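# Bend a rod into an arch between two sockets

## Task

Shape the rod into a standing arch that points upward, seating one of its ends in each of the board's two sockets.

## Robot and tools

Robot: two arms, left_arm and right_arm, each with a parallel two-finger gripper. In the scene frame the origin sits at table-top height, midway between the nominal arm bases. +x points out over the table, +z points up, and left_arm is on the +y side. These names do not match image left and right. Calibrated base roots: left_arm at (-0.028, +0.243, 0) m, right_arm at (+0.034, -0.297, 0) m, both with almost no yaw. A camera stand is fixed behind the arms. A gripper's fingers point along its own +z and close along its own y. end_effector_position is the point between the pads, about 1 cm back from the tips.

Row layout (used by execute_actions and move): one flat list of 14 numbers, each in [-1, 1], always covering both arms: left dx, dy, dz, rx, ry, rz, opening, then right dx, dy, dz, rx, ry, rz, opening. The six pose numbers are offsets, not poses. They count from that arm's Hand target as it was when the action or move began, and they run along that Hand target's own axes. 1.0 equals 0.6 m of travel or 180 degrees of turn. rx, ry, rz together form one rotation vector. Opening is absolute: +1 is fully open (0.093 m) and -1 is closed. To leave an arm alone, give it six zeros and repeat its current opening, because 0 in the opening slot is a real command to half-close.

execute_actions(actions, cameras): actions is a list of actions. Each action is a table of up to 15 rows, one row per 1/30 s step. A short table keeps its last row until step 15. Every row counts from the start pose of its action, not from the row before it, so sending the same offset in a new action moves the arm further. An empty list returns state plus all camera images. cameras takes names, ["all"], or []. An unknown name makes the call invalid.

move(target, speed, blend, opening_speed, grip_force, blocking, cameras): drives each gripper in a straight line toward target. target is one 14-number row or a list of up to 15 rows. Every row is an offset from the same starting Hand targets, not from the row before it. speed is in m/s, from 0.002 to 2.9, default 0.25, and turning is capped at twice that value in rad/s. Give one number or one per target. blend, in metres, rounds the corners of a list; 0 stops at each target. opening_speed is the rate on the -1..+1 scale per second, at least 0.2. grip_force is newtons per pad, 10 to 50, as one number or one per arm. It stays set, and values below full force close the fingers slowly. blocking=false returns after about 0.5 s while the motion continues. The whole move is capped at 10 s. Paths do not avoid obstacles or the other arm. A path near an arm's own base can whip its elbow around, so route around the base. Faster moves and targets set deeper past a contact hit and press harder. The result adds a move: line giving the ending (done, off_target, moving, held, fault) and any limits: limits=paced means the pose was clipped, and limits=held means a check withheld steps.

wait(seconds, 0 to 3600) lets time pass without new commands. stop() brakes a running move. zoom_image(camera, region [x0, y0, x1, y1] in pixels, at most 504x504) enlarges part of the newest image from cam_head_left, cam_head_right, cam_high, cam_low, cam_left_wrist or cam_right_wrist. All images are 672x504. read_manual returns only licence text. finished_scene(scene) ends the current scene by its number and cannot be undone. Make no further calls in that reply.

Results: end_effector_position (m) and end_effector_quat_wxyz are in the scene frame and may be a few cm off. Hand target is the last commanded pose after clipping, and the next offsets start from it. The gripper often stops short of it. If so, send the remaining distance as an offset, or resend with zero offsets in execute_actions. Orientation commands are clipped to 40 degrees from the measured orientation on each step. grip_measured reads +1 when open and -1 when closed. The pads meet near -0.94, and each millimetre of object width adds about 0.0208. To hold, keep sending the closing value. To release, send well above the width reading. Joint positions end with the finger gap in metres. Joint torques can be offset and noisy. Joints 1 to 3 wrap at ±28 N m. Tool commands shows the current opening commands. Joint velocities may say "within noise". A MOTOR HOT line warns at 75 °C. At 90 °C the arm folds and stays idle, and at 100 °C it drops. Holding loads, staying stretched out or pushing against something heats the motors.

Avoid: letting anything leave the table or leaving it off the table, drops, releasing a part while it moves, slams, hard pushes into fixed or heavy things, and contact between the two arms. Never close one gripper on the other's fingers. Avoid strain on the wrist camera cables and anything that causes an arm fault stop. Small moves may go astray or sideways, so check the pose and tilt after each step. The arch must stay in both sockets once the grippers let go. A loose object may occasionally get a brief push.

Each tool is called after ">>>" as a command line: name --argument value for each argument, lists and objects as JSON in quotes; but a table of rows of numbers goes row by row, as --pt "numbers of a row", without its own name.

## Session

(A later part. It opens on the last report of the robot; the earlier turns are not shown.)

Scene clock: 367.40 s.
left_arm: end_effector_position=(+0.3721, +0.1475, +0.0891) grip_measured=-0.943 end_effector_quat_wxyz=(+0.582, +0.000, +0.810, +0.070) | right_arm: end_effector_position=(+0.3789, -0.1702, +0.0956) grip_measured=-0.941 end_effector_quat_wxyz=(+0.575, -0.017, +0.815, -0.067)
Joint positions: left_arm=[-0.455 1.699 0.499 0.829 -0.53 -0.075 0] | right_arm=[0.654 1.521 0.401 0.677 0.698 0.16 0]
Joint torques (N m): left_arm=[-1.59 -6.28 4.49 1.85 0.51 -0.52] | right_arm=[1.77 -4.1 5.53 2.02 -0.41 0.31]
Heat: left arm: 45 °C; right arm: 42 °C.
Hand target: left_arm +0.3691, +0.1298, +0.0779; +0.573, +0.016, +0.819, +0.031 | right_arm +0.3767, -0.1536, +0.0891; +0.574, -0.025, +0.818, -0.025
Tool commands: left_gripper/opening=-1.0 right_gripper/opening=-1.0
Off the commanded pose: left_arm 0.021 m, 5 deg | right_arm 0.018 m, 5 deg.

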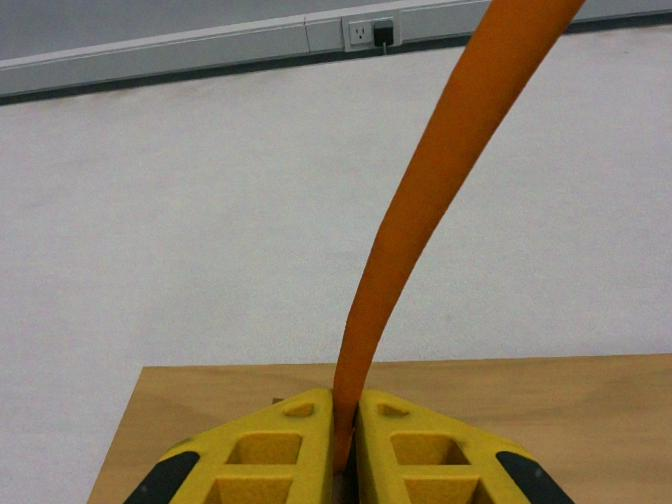

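>>> move --pt "-0.02 -0.003 0.002 0 0 0 -1 0 0 0 0 0 0 -1" --pt "0.02 0.0 -0.001 0 0 0 -1 0 0 0 0 0 0 -1" --pt "0.035 0.003 0.005 0 0 0 -1 0 0 0 0 0 0 -1" --speed 0.1 --cameras '["cam_high","cam_low"]'

>>> zoom_image --camera "cam_high" --region '[375, 280, 405, 310]'

>>> zoom_image --camera "cam_low" --region '[360, 240, 450, 340]'

Scene clock: 383.23 s.
left_arm: end_effector_position=(+0.3726, +0.1469, +0.0868) grip_measured=-0.943 end_effector_quat_wxyz=(+0.609, -0.013, +0.791, +0.059) | right_arm: end_effector_position=(+0.3789, -0.1702, +0.0957) grip_measured=-0.941 end_effector_quat_wxyz=(+0.575, -0.017, +0.815, -0.067)
Joint positions: left_arm=[-0.459 1.773 0.463 1.013 -0.538 -0.075 0] | right_arm=[0.654 1.521 0.401 0.677 0.699 0.16 0]
Joint torques (N m): left_arm=[-1.06 -5.53 2.81 1.41 0.61 -0.52] | right_arm=[1.77 -4.12 5.53 2.02 -0.42 0.31]
Heat: left arm: 46 °C; right arm: 42 °C.
Hand target: left_arm +0.3647, +0.1329, +0.0573; +0.573, +0.016, +0.819, +0.031 | right_arm +0.3767, -0.1536, +0.0891; +0.574, -0.025, +0.818, -0.025
Off the commanded pose: left_arm 0.034 m, 7 deg | right_arm 0.018 m, 5 deg.
move: off_target (left_arm)

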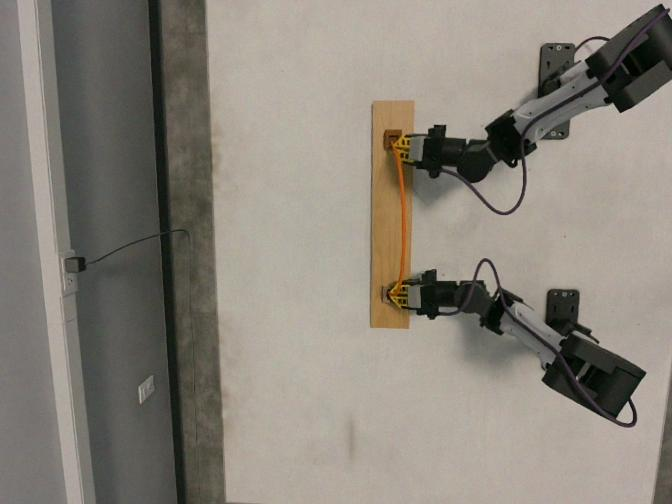

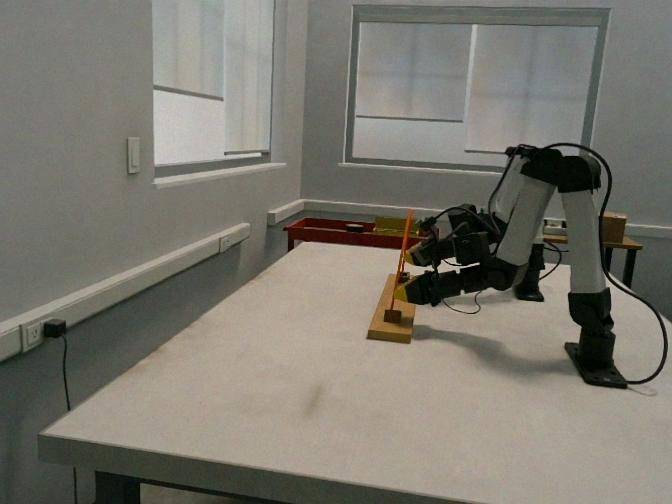

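Scaled by 16.800 from the camera's image (finer frame: 960x720).

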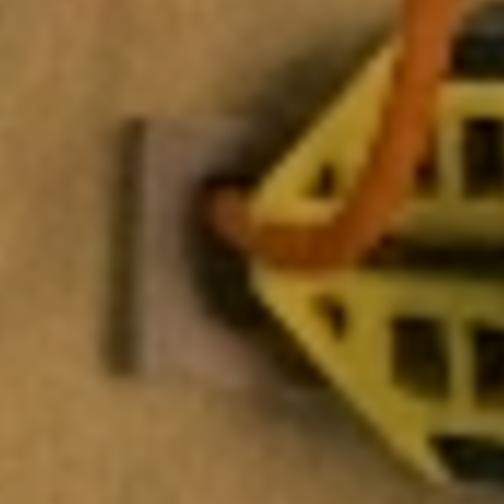

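Scaled by 5.040 from the camera's image (finer frame: 960x720).

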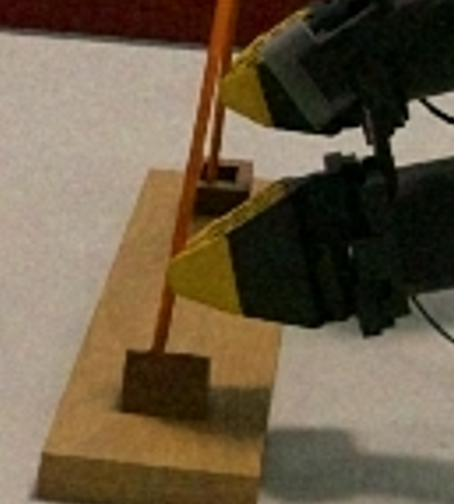

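>>> move --pt "-0.0752 0.0062 -0.0167 0 0 0 -1 0 0 0 0 0 0 -1" --pt "-0.0268 0.0033 0.0008 0 0 0 -1 0 0 0 0 0 0 -1" --speed 0.1 --cameras '["cam_high","cam_low"]'

>>> zoom_image --camera "cam_high" --region '[375, 280, 405, 310]'

>>> zoom_image --camera "cam_low" --region '[360, 240, 450, 340]'

Scene clock: 394.53 s.
left_arm: end_effector_position=(+0.3740, +0.1478, +0.0888) grip_measured=-0.943 end_effector_quat_wxyz=(+0.589, -0.004, +0.805, +0.070) | right_arm: end_effector_position=(+0.3789, -0.1702, +0.0957) grip_measured=-0.941 end_effector_quat_wxyz=(+0.575, -0.017, +0.815, -0.067)
Joint positions: left_arm=[-0.454 1.722 0.496 0.874 -0.537 -0.073 0] | right_arm=[0.654 1.521 0.401 0.677 0.699 0.16 0]
Joint torques (N m): left_arm=[-0.42 -6.27 3.71 1.75 0.68 -0.48] | right_arm=[1.76 -4.11 5.53 2.02 -0.42 0.3]
Heat: left arm: 44 °C; right arm: 42 °C.
Hand target: left_arm +0.3706, +0.1339, +0.0723; +0.573, +0.016, +0.819, +0.031 | right_arm +0.3767, -0.1536, +0.0891; +0.574, -0.025, +0.818, -0.025
Off the commanded pose: left_arm 0.022 m, 5 deg | right_arm 0.018 m, 5 deg.
move: off_target (left_arm)

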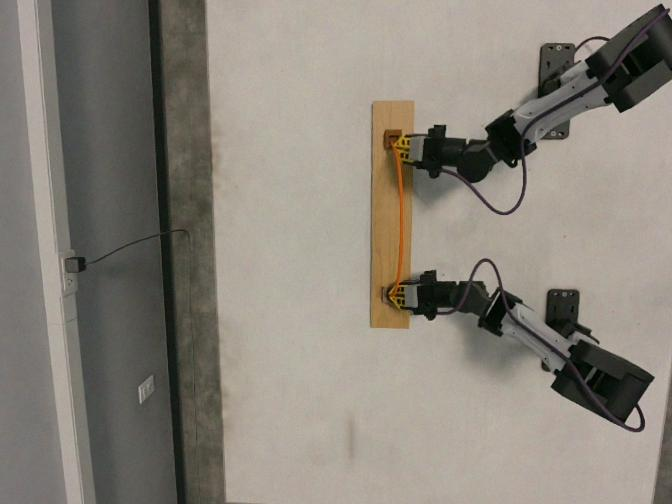

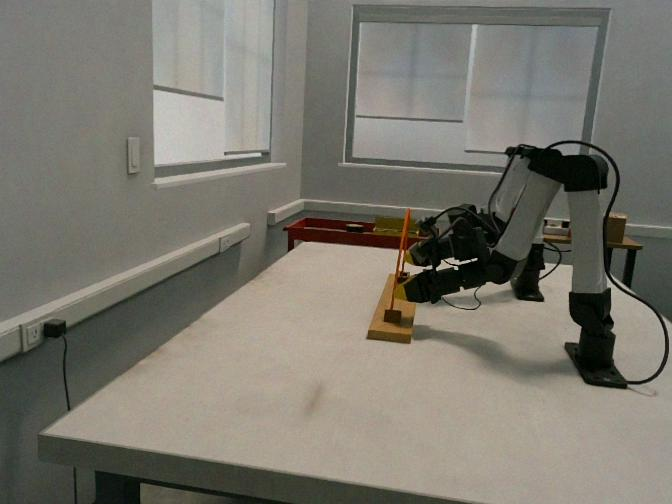

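Scaled by 16.800 from the camera's image (finer frame: 960x720).

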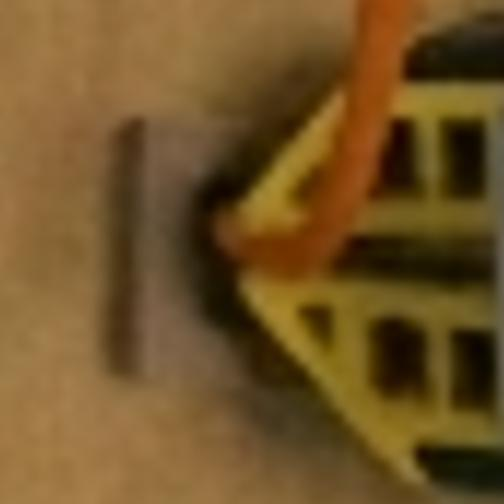

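Scaled by 5.040 from the camera's image (finer frame: 960x720).

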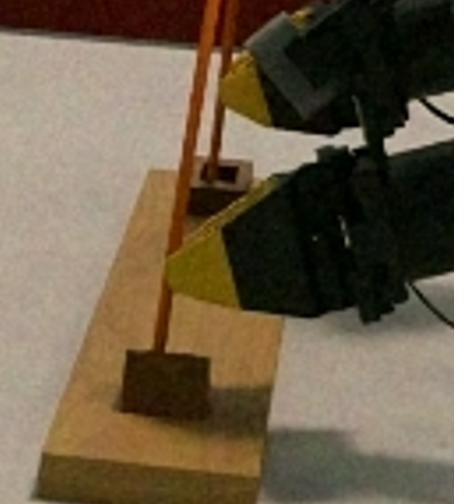

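>>> move --target '[-0.0592,-0.0032,-0.0127,0,0,0,-1,0,0,0,0,0,0,-1]' --speed 0.15 --cameras '["cam_high","cam_low","cam_left_wrist"]'

>>> zoom_image --camera "cam_high" --region '[375, 280, 405, 310]'

>>> zoom_image --camera "cam_low" --region '[360, 240, 450, 340]'

>>> zoom_image --camera "cam_left_wrist" --region '[310, 404, 380, 504]'

Scene clock: 406.93 s.
left_arm: end_effector_position=(+0.3669, +0.1511, +0.0916) grip_measured=-0.943 end_effector_quat_wxyz=(+0.555, +0.010, +0.827, +0.086) | right_arm: end_effector_position=(+0.3789, -0.1702, +0.0957) grip_measured=-0.941 end_effector_quat_wxyz=(+0.575, -0.017, +0.815, -0.067)
Joint positions: left_arm=[-0.454 1.627 0.525 0.658 -0.537 -0.073 0] | right_arm=[0.654 1.521 0.401 0.677 0.699 0.16 0]
Joint torques (N m): left_arm=[-0.85 -9.88 8.53 1.89 0.63 -0.45] | right_arm=[1.77 -4.11 5.53 2.02 -0.42 0.31]
Heat: left arm: 45 °C; right arm: 42 °C.
Hand target: left_arm +0.3757, +0.1296, +0.1082; +0.574, +0.015, +0.818, +0.031 | right_arm +0.3767, -0.1536, +0.0891; +0.574, -0.025, +0.818, -0.025
Off the commanded pose: left_arm 0.029 m, 7 deg | right_arm 0.018 m, 5 deg.
move: off_target (left_arm)

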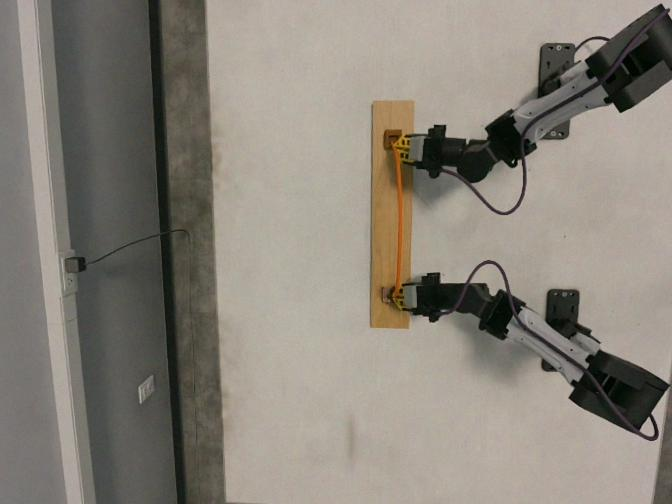

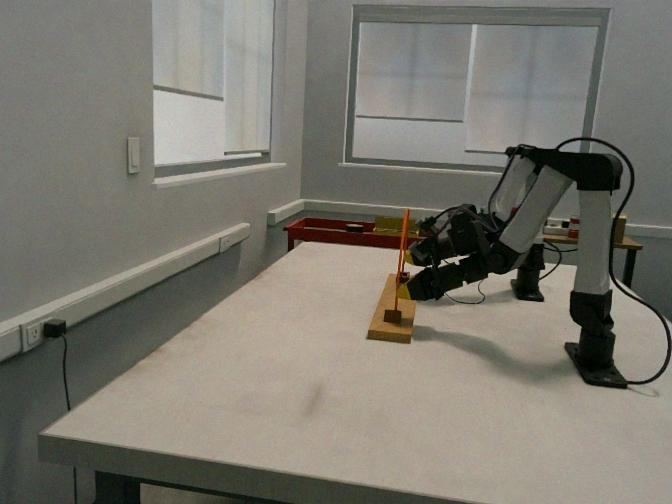

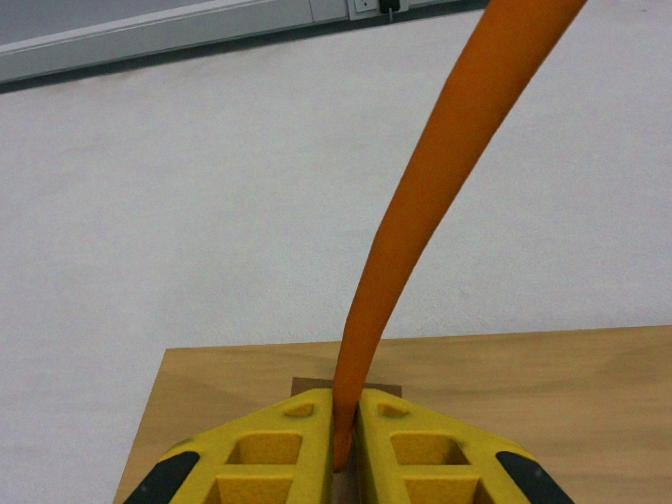

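Scaled by 16.800 from the camera's image (finer frame: 960x720).

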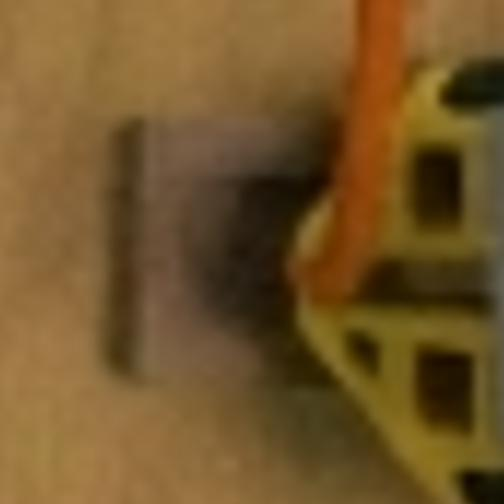

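Scaled by 5.040 from the camera's image (finer frame: 960x720).

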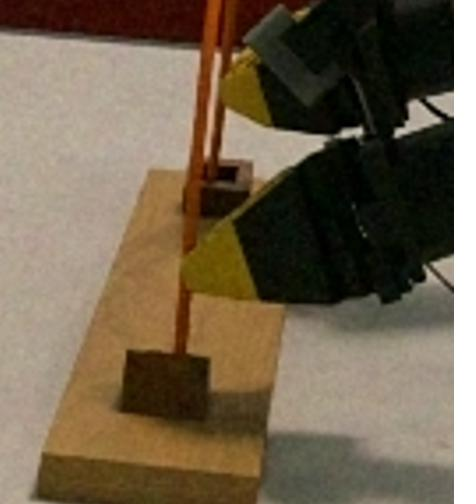

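Scaled by 5.040 from the camera's image (finer frame: 960x720).

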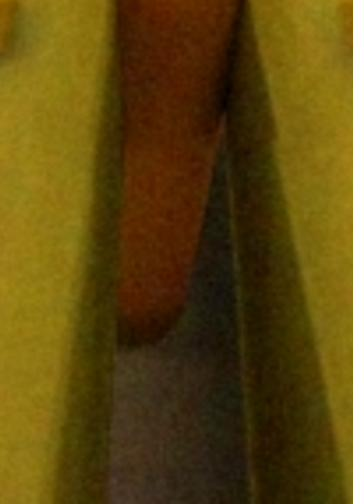

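>>> move --pt "0.0283 0.0115 0.0038 0 0 0 -1 0 0 0 0 0 0 -1" --pt "0.0642 0.019 0.0135 0 0 0 -1 0 0 0 0 0 0 -1" --pt "0.0802 0.0228 0.0192 0 0 0 -1 0 0 0 0 0 0 -1" --speed 0.1 --cameras '["cam_high","cam_low"]'

>>> zoom_image --camera "cam_high" --region '[375, 280, 405, 310]'

>>> zoom_image --camera "cam_low" --region '[360, 240, 450, 340]'

Scene clock: 433.03 s.
left_arm: end_effector_position=(+0.3755, +0.1558, +0.0894) grip_measured=-0.943 end_effector_quat_wxyz=(+0.609, -0.008, +0.791, +0.057) | right_arm: end_effector_position=(+0.3789, -0.1702, +0.0957) grip_measured=-0.941 end_effector_quat_wxyz=(+0.575, -0.017, +0.815, -0.067)
Joint positions: left_arm=[-0.419 1.757 0.457 1.011 -0.492 -0.057 0] | right_arm=[0.654 1.521 0.401 0.677 0.699 0.16 0]
Joint torques (N m): left_arm=[0.1 -5.23 3.15 1.42 0.66 -0.49] | right_arm=[1.77 -4.1 5.52 2.02 -0.42 0.31]
Heat: left arm: 44 °C; right arm: 43 °C.
Hand target: left_arm +0.3698, +0.1467, +0.0601; +0.573, +0.015, +0.818, +0.032 | right_arm +0.3767, -0.1536, +0.0891; +0.574, -0.025, +0.818, -0.025
Off the commanded pose: left_arm 0.031 m, 7 deg | right_arm 0.018 m, 5 deg.
move: off_target (left_arm)

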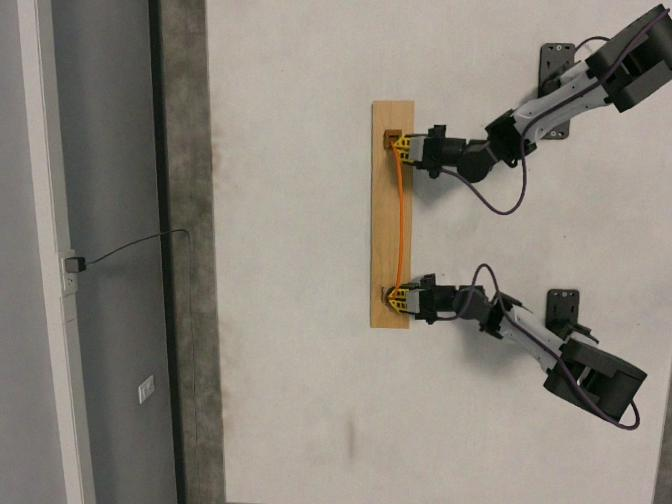

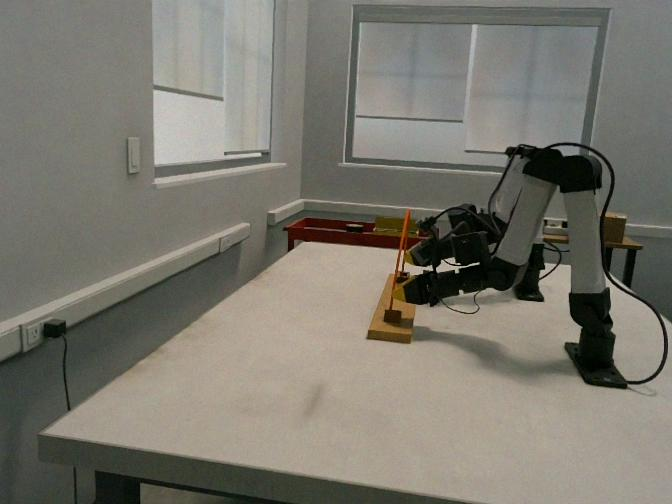

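Scaled by 16.800 from the camera's image (finer frame: 960x720).

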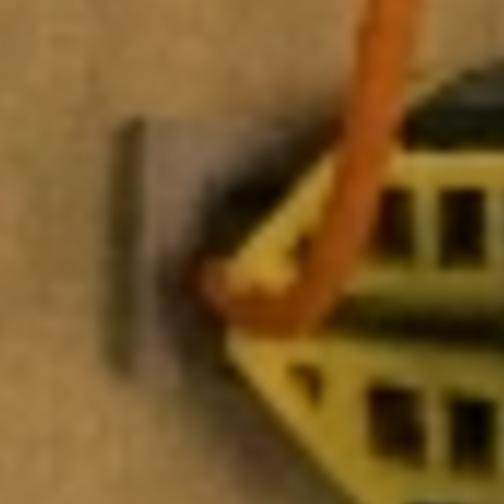

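Scaled by 5.040 from the camera's image (finer frame: 960x720).

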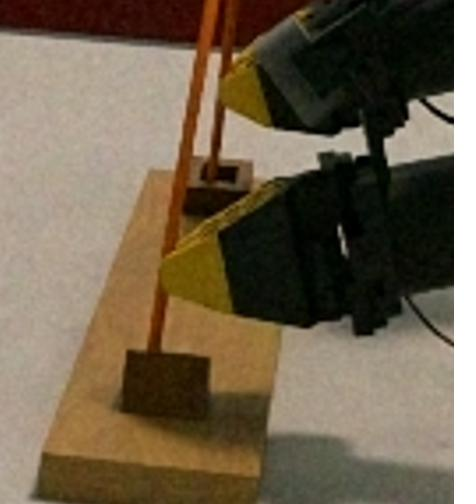

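>>> move --target '[-0.1145,-0.0203,-0.0313,0,0,0,-1,0,0,0,0,0,0,-1]' --speed 0.15 --cameras '["cam_high","cam_low"]'

>>> zoom_image --camera "cam_high" --region '[375, 280, 405, 310]'

>>> zoom_image --camera "cam_low" --region '[360, 240, 450, 340]'

Scene clock: 444.10 s.
left_arm: end_effector_position=(+0.3648, +0.1556, +0.1036) grip_measured=-0.943 end_effector_quat_wxyz=(+0.541, +0.018, +0.836, +0.090) | right_arm: end_effector_position=(+0.3789, -0.1702, +0.0957) grip_measured=-0.941 end_effector_quat_wxyz=(+0.575, -0.017, +0.815, -0.067)
Joint positions: left_arm=[-0.44 1.549 0.556 0.516 -0.517 -0.064 0] | right_arm=[0.654 1.521 0.401 0.677 0.699 0.16 0]
Joint torques (N m): left_arm=[-1.87 -9.96 9.96 2.01 0.48 -0.53] | right_arm=[1.74 -4.1 5.53 2.02 -0.41 0.31]
Heat: left arm: 44 °C; right arm: 43 °C.
Hand target: left_arm +0.3758, +0.1297, +0.1300; +0.573, +0.015, +0.819, +0.032 | right_arm +0.3767, -0.1536, +0.0891; +0.574, -0.025, +0.818, -0.025
Off the commanded pose: left_arm 0.039 m, 8 deg | right_arm 0.018 m, 5 deg.
move: off_target (left_arm)

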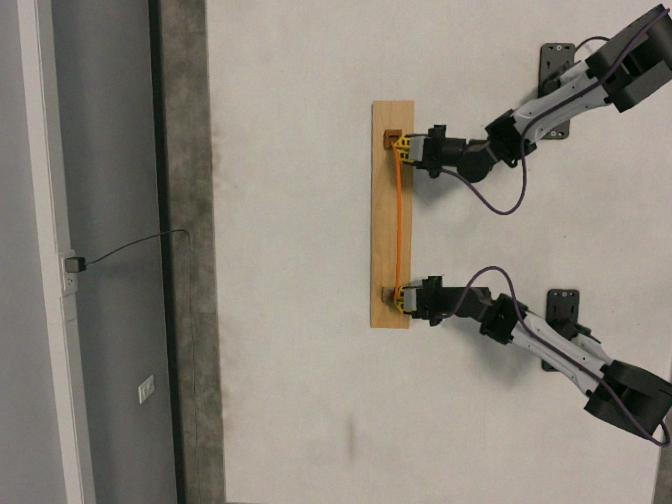

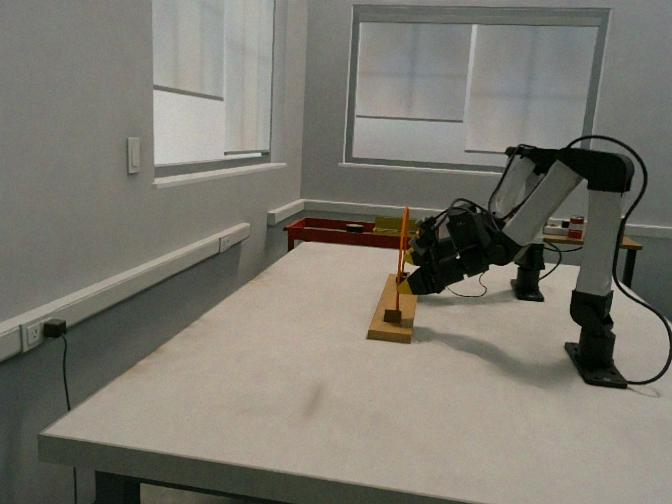

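Scaled by 16.800 from the camera's image (finer frame: 960x720).

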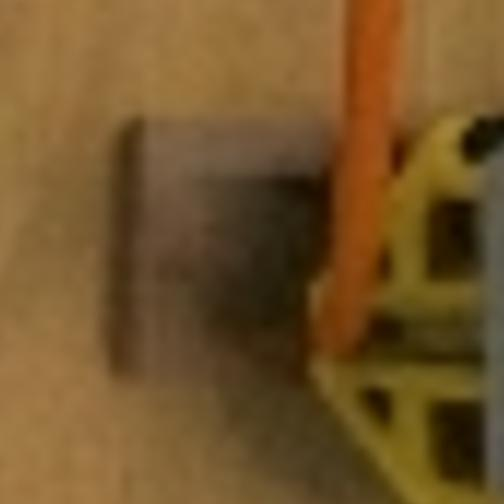

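Scaled by 5.040 from the camera's image (finer frame: 960x720).

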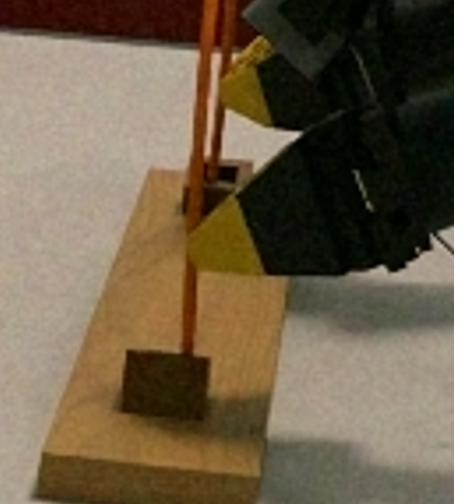

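>>> move --target '[0.078,0.006,0.0212,0,0,0,-1,0,0,0,0,0,0,-1]' --speed 0.12 --cameras '["cam_high","cam_low"]'

>>> zoom_image --camera "cam_low" --region '[360, 190, 450, 340]'

>>> zoom_image --camera "cam_high" --region '[370, 120, 430, 320]'

Scene clock: 458.37 s.
left_arm: end_effector_position=(+0.3730, +0.1518, +0.0906) grip_measured=-0.943 end_effector_quat_wxyz=(+0.577, +0.001, +0.813, +0.072) | right_arm: end_effector_position=(+0.3789, -0.1702, +0.0957) grip_measured=-0.941 end_effector_quat_wxyz=(+0.575, -0.017, +0.815, -0.067)
Joint positions: left_arm=[-0.44 1.682 0.504 0.797 -0.517 -0.069 0] | right_arm=[0.654 1.521 0.401 0.677 0.699 0.16 0]
Joint torques (N m): left_arm=[-0.7 -6.42 4.36 1.94 0.61 -0.47] | right_arm=[1.76 -4.11 5.55 2.02 -0.41 0.31]
Heat: left arm: 45 °C; right arm: 43 °C.
Hand target: left_arm +0.3717, +0.1366, +0.0820; +0.573, +0.015, +0.819, +0.031 | right_arm +0.3767, -0.1536, +0.0891; +0.574, -0.025, +0.818, -0.025
Off the commanded pose: left_arm 0.018 m, 5 deg | right_arm 0.018 m, 5 deg.
move: off_target (left_arm)

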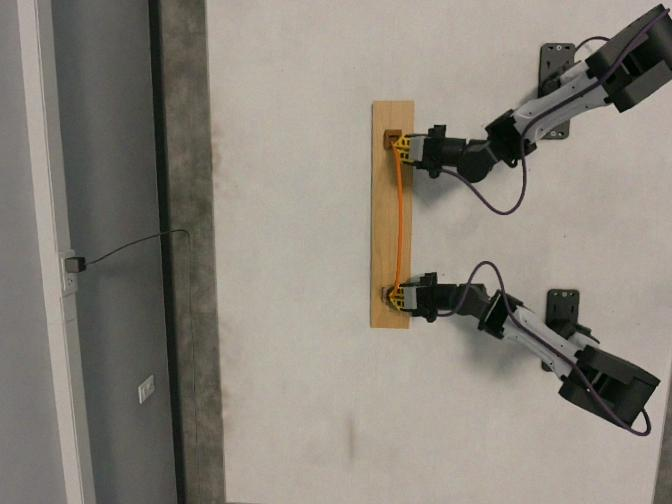

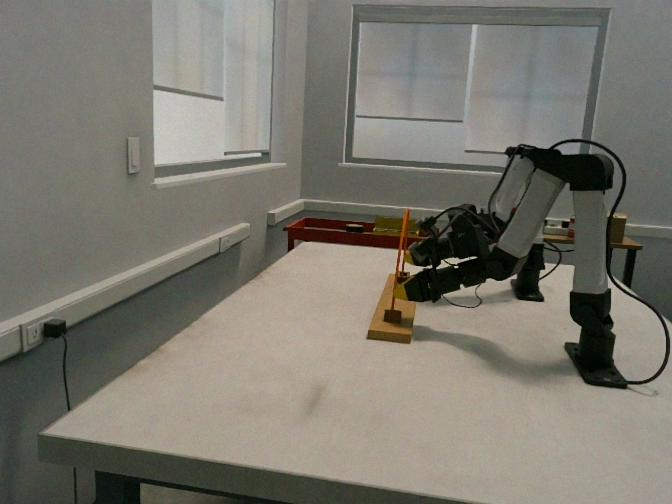

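Scaled by 3.360 from the camera's image (finer frame: 960x720).

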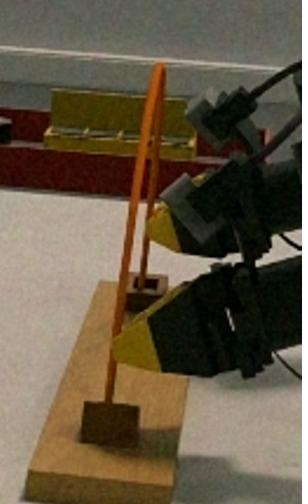

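Scaled by 2.520 from the camera's image (finer frame: 960x720).

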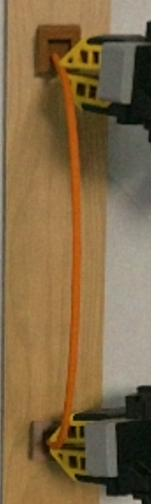

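>>> move --pt "-0.005 0.0205 -0.0017 0 0 0 -1 -0.0032 -0.022 -0.0013 0 0 0 -1" --pt "-0.005 0.0205 -0.0017 0 0 0 -0.35 -0.0032 -0.022 -0.0013 0 0 0 -0.35" --speed 0.1 --opening_speed 0.4 --cameras '["cam_high","cam_low"]'

>>> zoom_image --camera "cam_low" --region '[360, 190, 450, 340]'

>>> zoom_image --camera "cam_high" --region '[370, 120, 430, 320]'

Scene clock: 472.07 s.
left_arm: end_effector_position=(+0.3732, +0.1494, +0.0847) grip_measured=-0.352 end_effector_quat_wxyz=(+0.572, +0.017, +0.819, +0.041) | right_arm: end_effector_position=(+0.3805, -0.1702, +0.0964) grip_measured=-0.352 end_effector_quat_wxyz=(+0.581, -0.018, +0.813, -0.040)
Joint positions: left_arm=[-0.407 1.682 0.488 0.81 -0.416 -0.07 0.028] | right_arm=[0.625 1.513 0.378 0.724 0.63 0.161 0.028]
Joint torques (N m): left_arm=[0.12 -9.03 4.46 1.9 0.12 -0.24] | right_arm=[0.1 -6.71 5.04 1.71 -0.12 0.04]
Heat: left arm: 46 °C; right arm: 43 °C.
Hand target: left_arm +0.3717, +0.1485, +0.0861; +0.573, +0.015, +0.818, +0.031 | right_arm +0.3767, -0.1666, +0.0920; +0.574, -0.025, +0.818, -0.025
Off the commanded pose: left_arm 0.002 m, 1 deg | right_arm 0.007 m, 2 deg.
move: done; target 2's new opening was sent with right_arm's hand 0.010 m and 4 deg from that target

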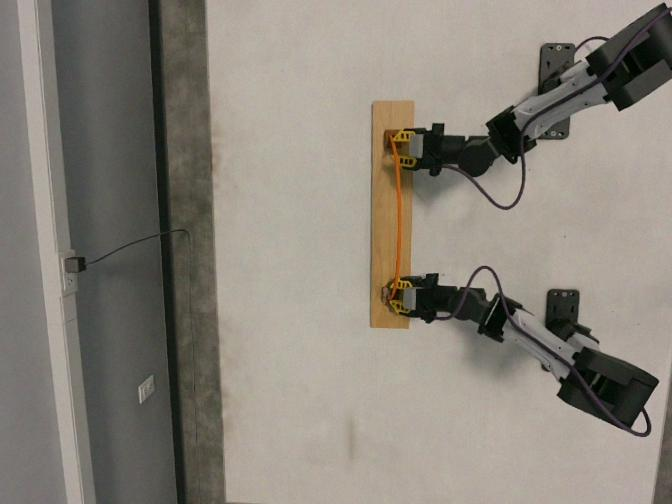

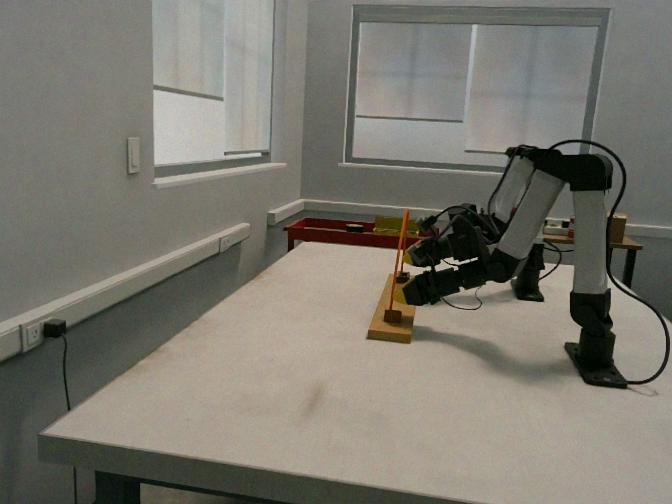

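Scaled by 3.360 from the camera's image (finer frame: 960x720).

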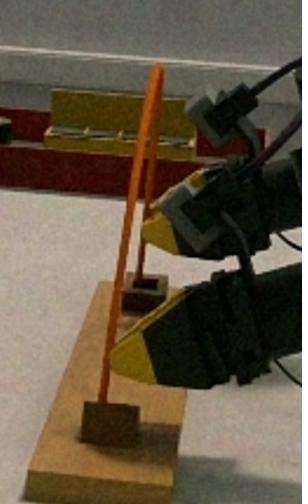

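Scaled by 2.520 from the camera's image (finer frame: 960x720).

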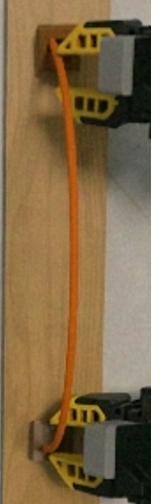

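>>> move --target '[0,0,-0.16,0,0,0,-0.25,0,0,-0.16,0,0,0,-0.25]' --speed 0.12 --cameras '["cam_high","cam_low"]'

>>> zoom_image --camera "cam_low" --region '[360, 190, 450, 340]'

Scene clock: 479.20 s.
left_arm: end_effector_position=(+0.2819, +0.1454, +0.1132) grip_measured=-0.252 end_effector_quat_wxyz=(+0.566, +0.024, +0.823, +0.035) | right_arm: end_effector_position=(+0.2848, -0.1686, +0.1140) grip_measured=-0.252 end_effector_quat_wxyz=(+0.566, -0.036, +0.823, -0.032)
Joint positions: left_arm=[-0.603 1.163 0.281 0.441 -0.577 -0.161 0.033] | right_arm=[0.953 1.002 0.263 0.147 0.877 0.376 0.033]
Joint torques (N m): left_arm=[-0.57 -5.37 6.61 1.81 -0.21 -0.25] | right_arm=[0.66 -2.88 9.73 1.47 0.59 0.05]
Heat: left arm: 46 °C; right arm: 42 °C.
Hand target: left_arm +0.2815, +0.1454, +0.1187; +0.573, +0.015, +0.819, +0.032 | right_arm +0.2865, -0.1654, +0.1247; +0.574, -0.025, +0.818, -0.025
Off the commanded pose: left_arm 0.006 m, 1 deg | right_arm 0.011 m, 2 deg.
move: off_target (right_arm)

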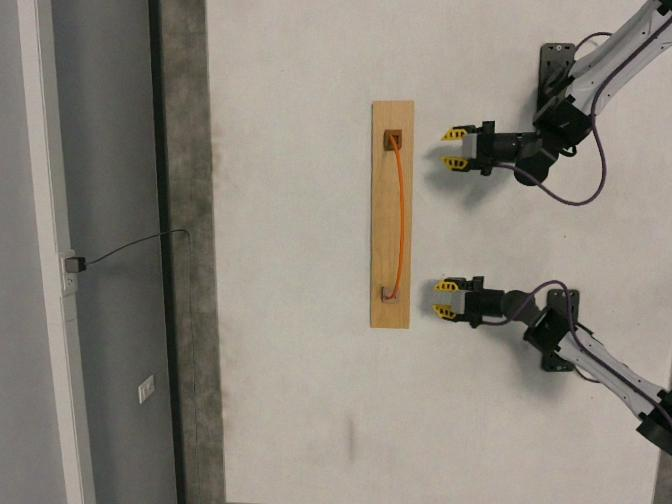

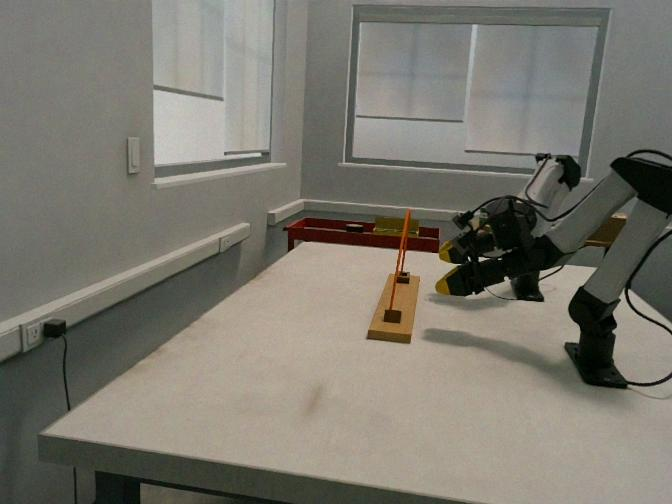

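Scaled by 3.360 from the camera's image (finer frame: 960x720).

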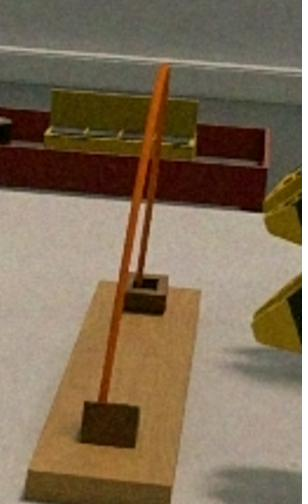

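>>> finished_scene --scene 2

The scene is finished: the task was done.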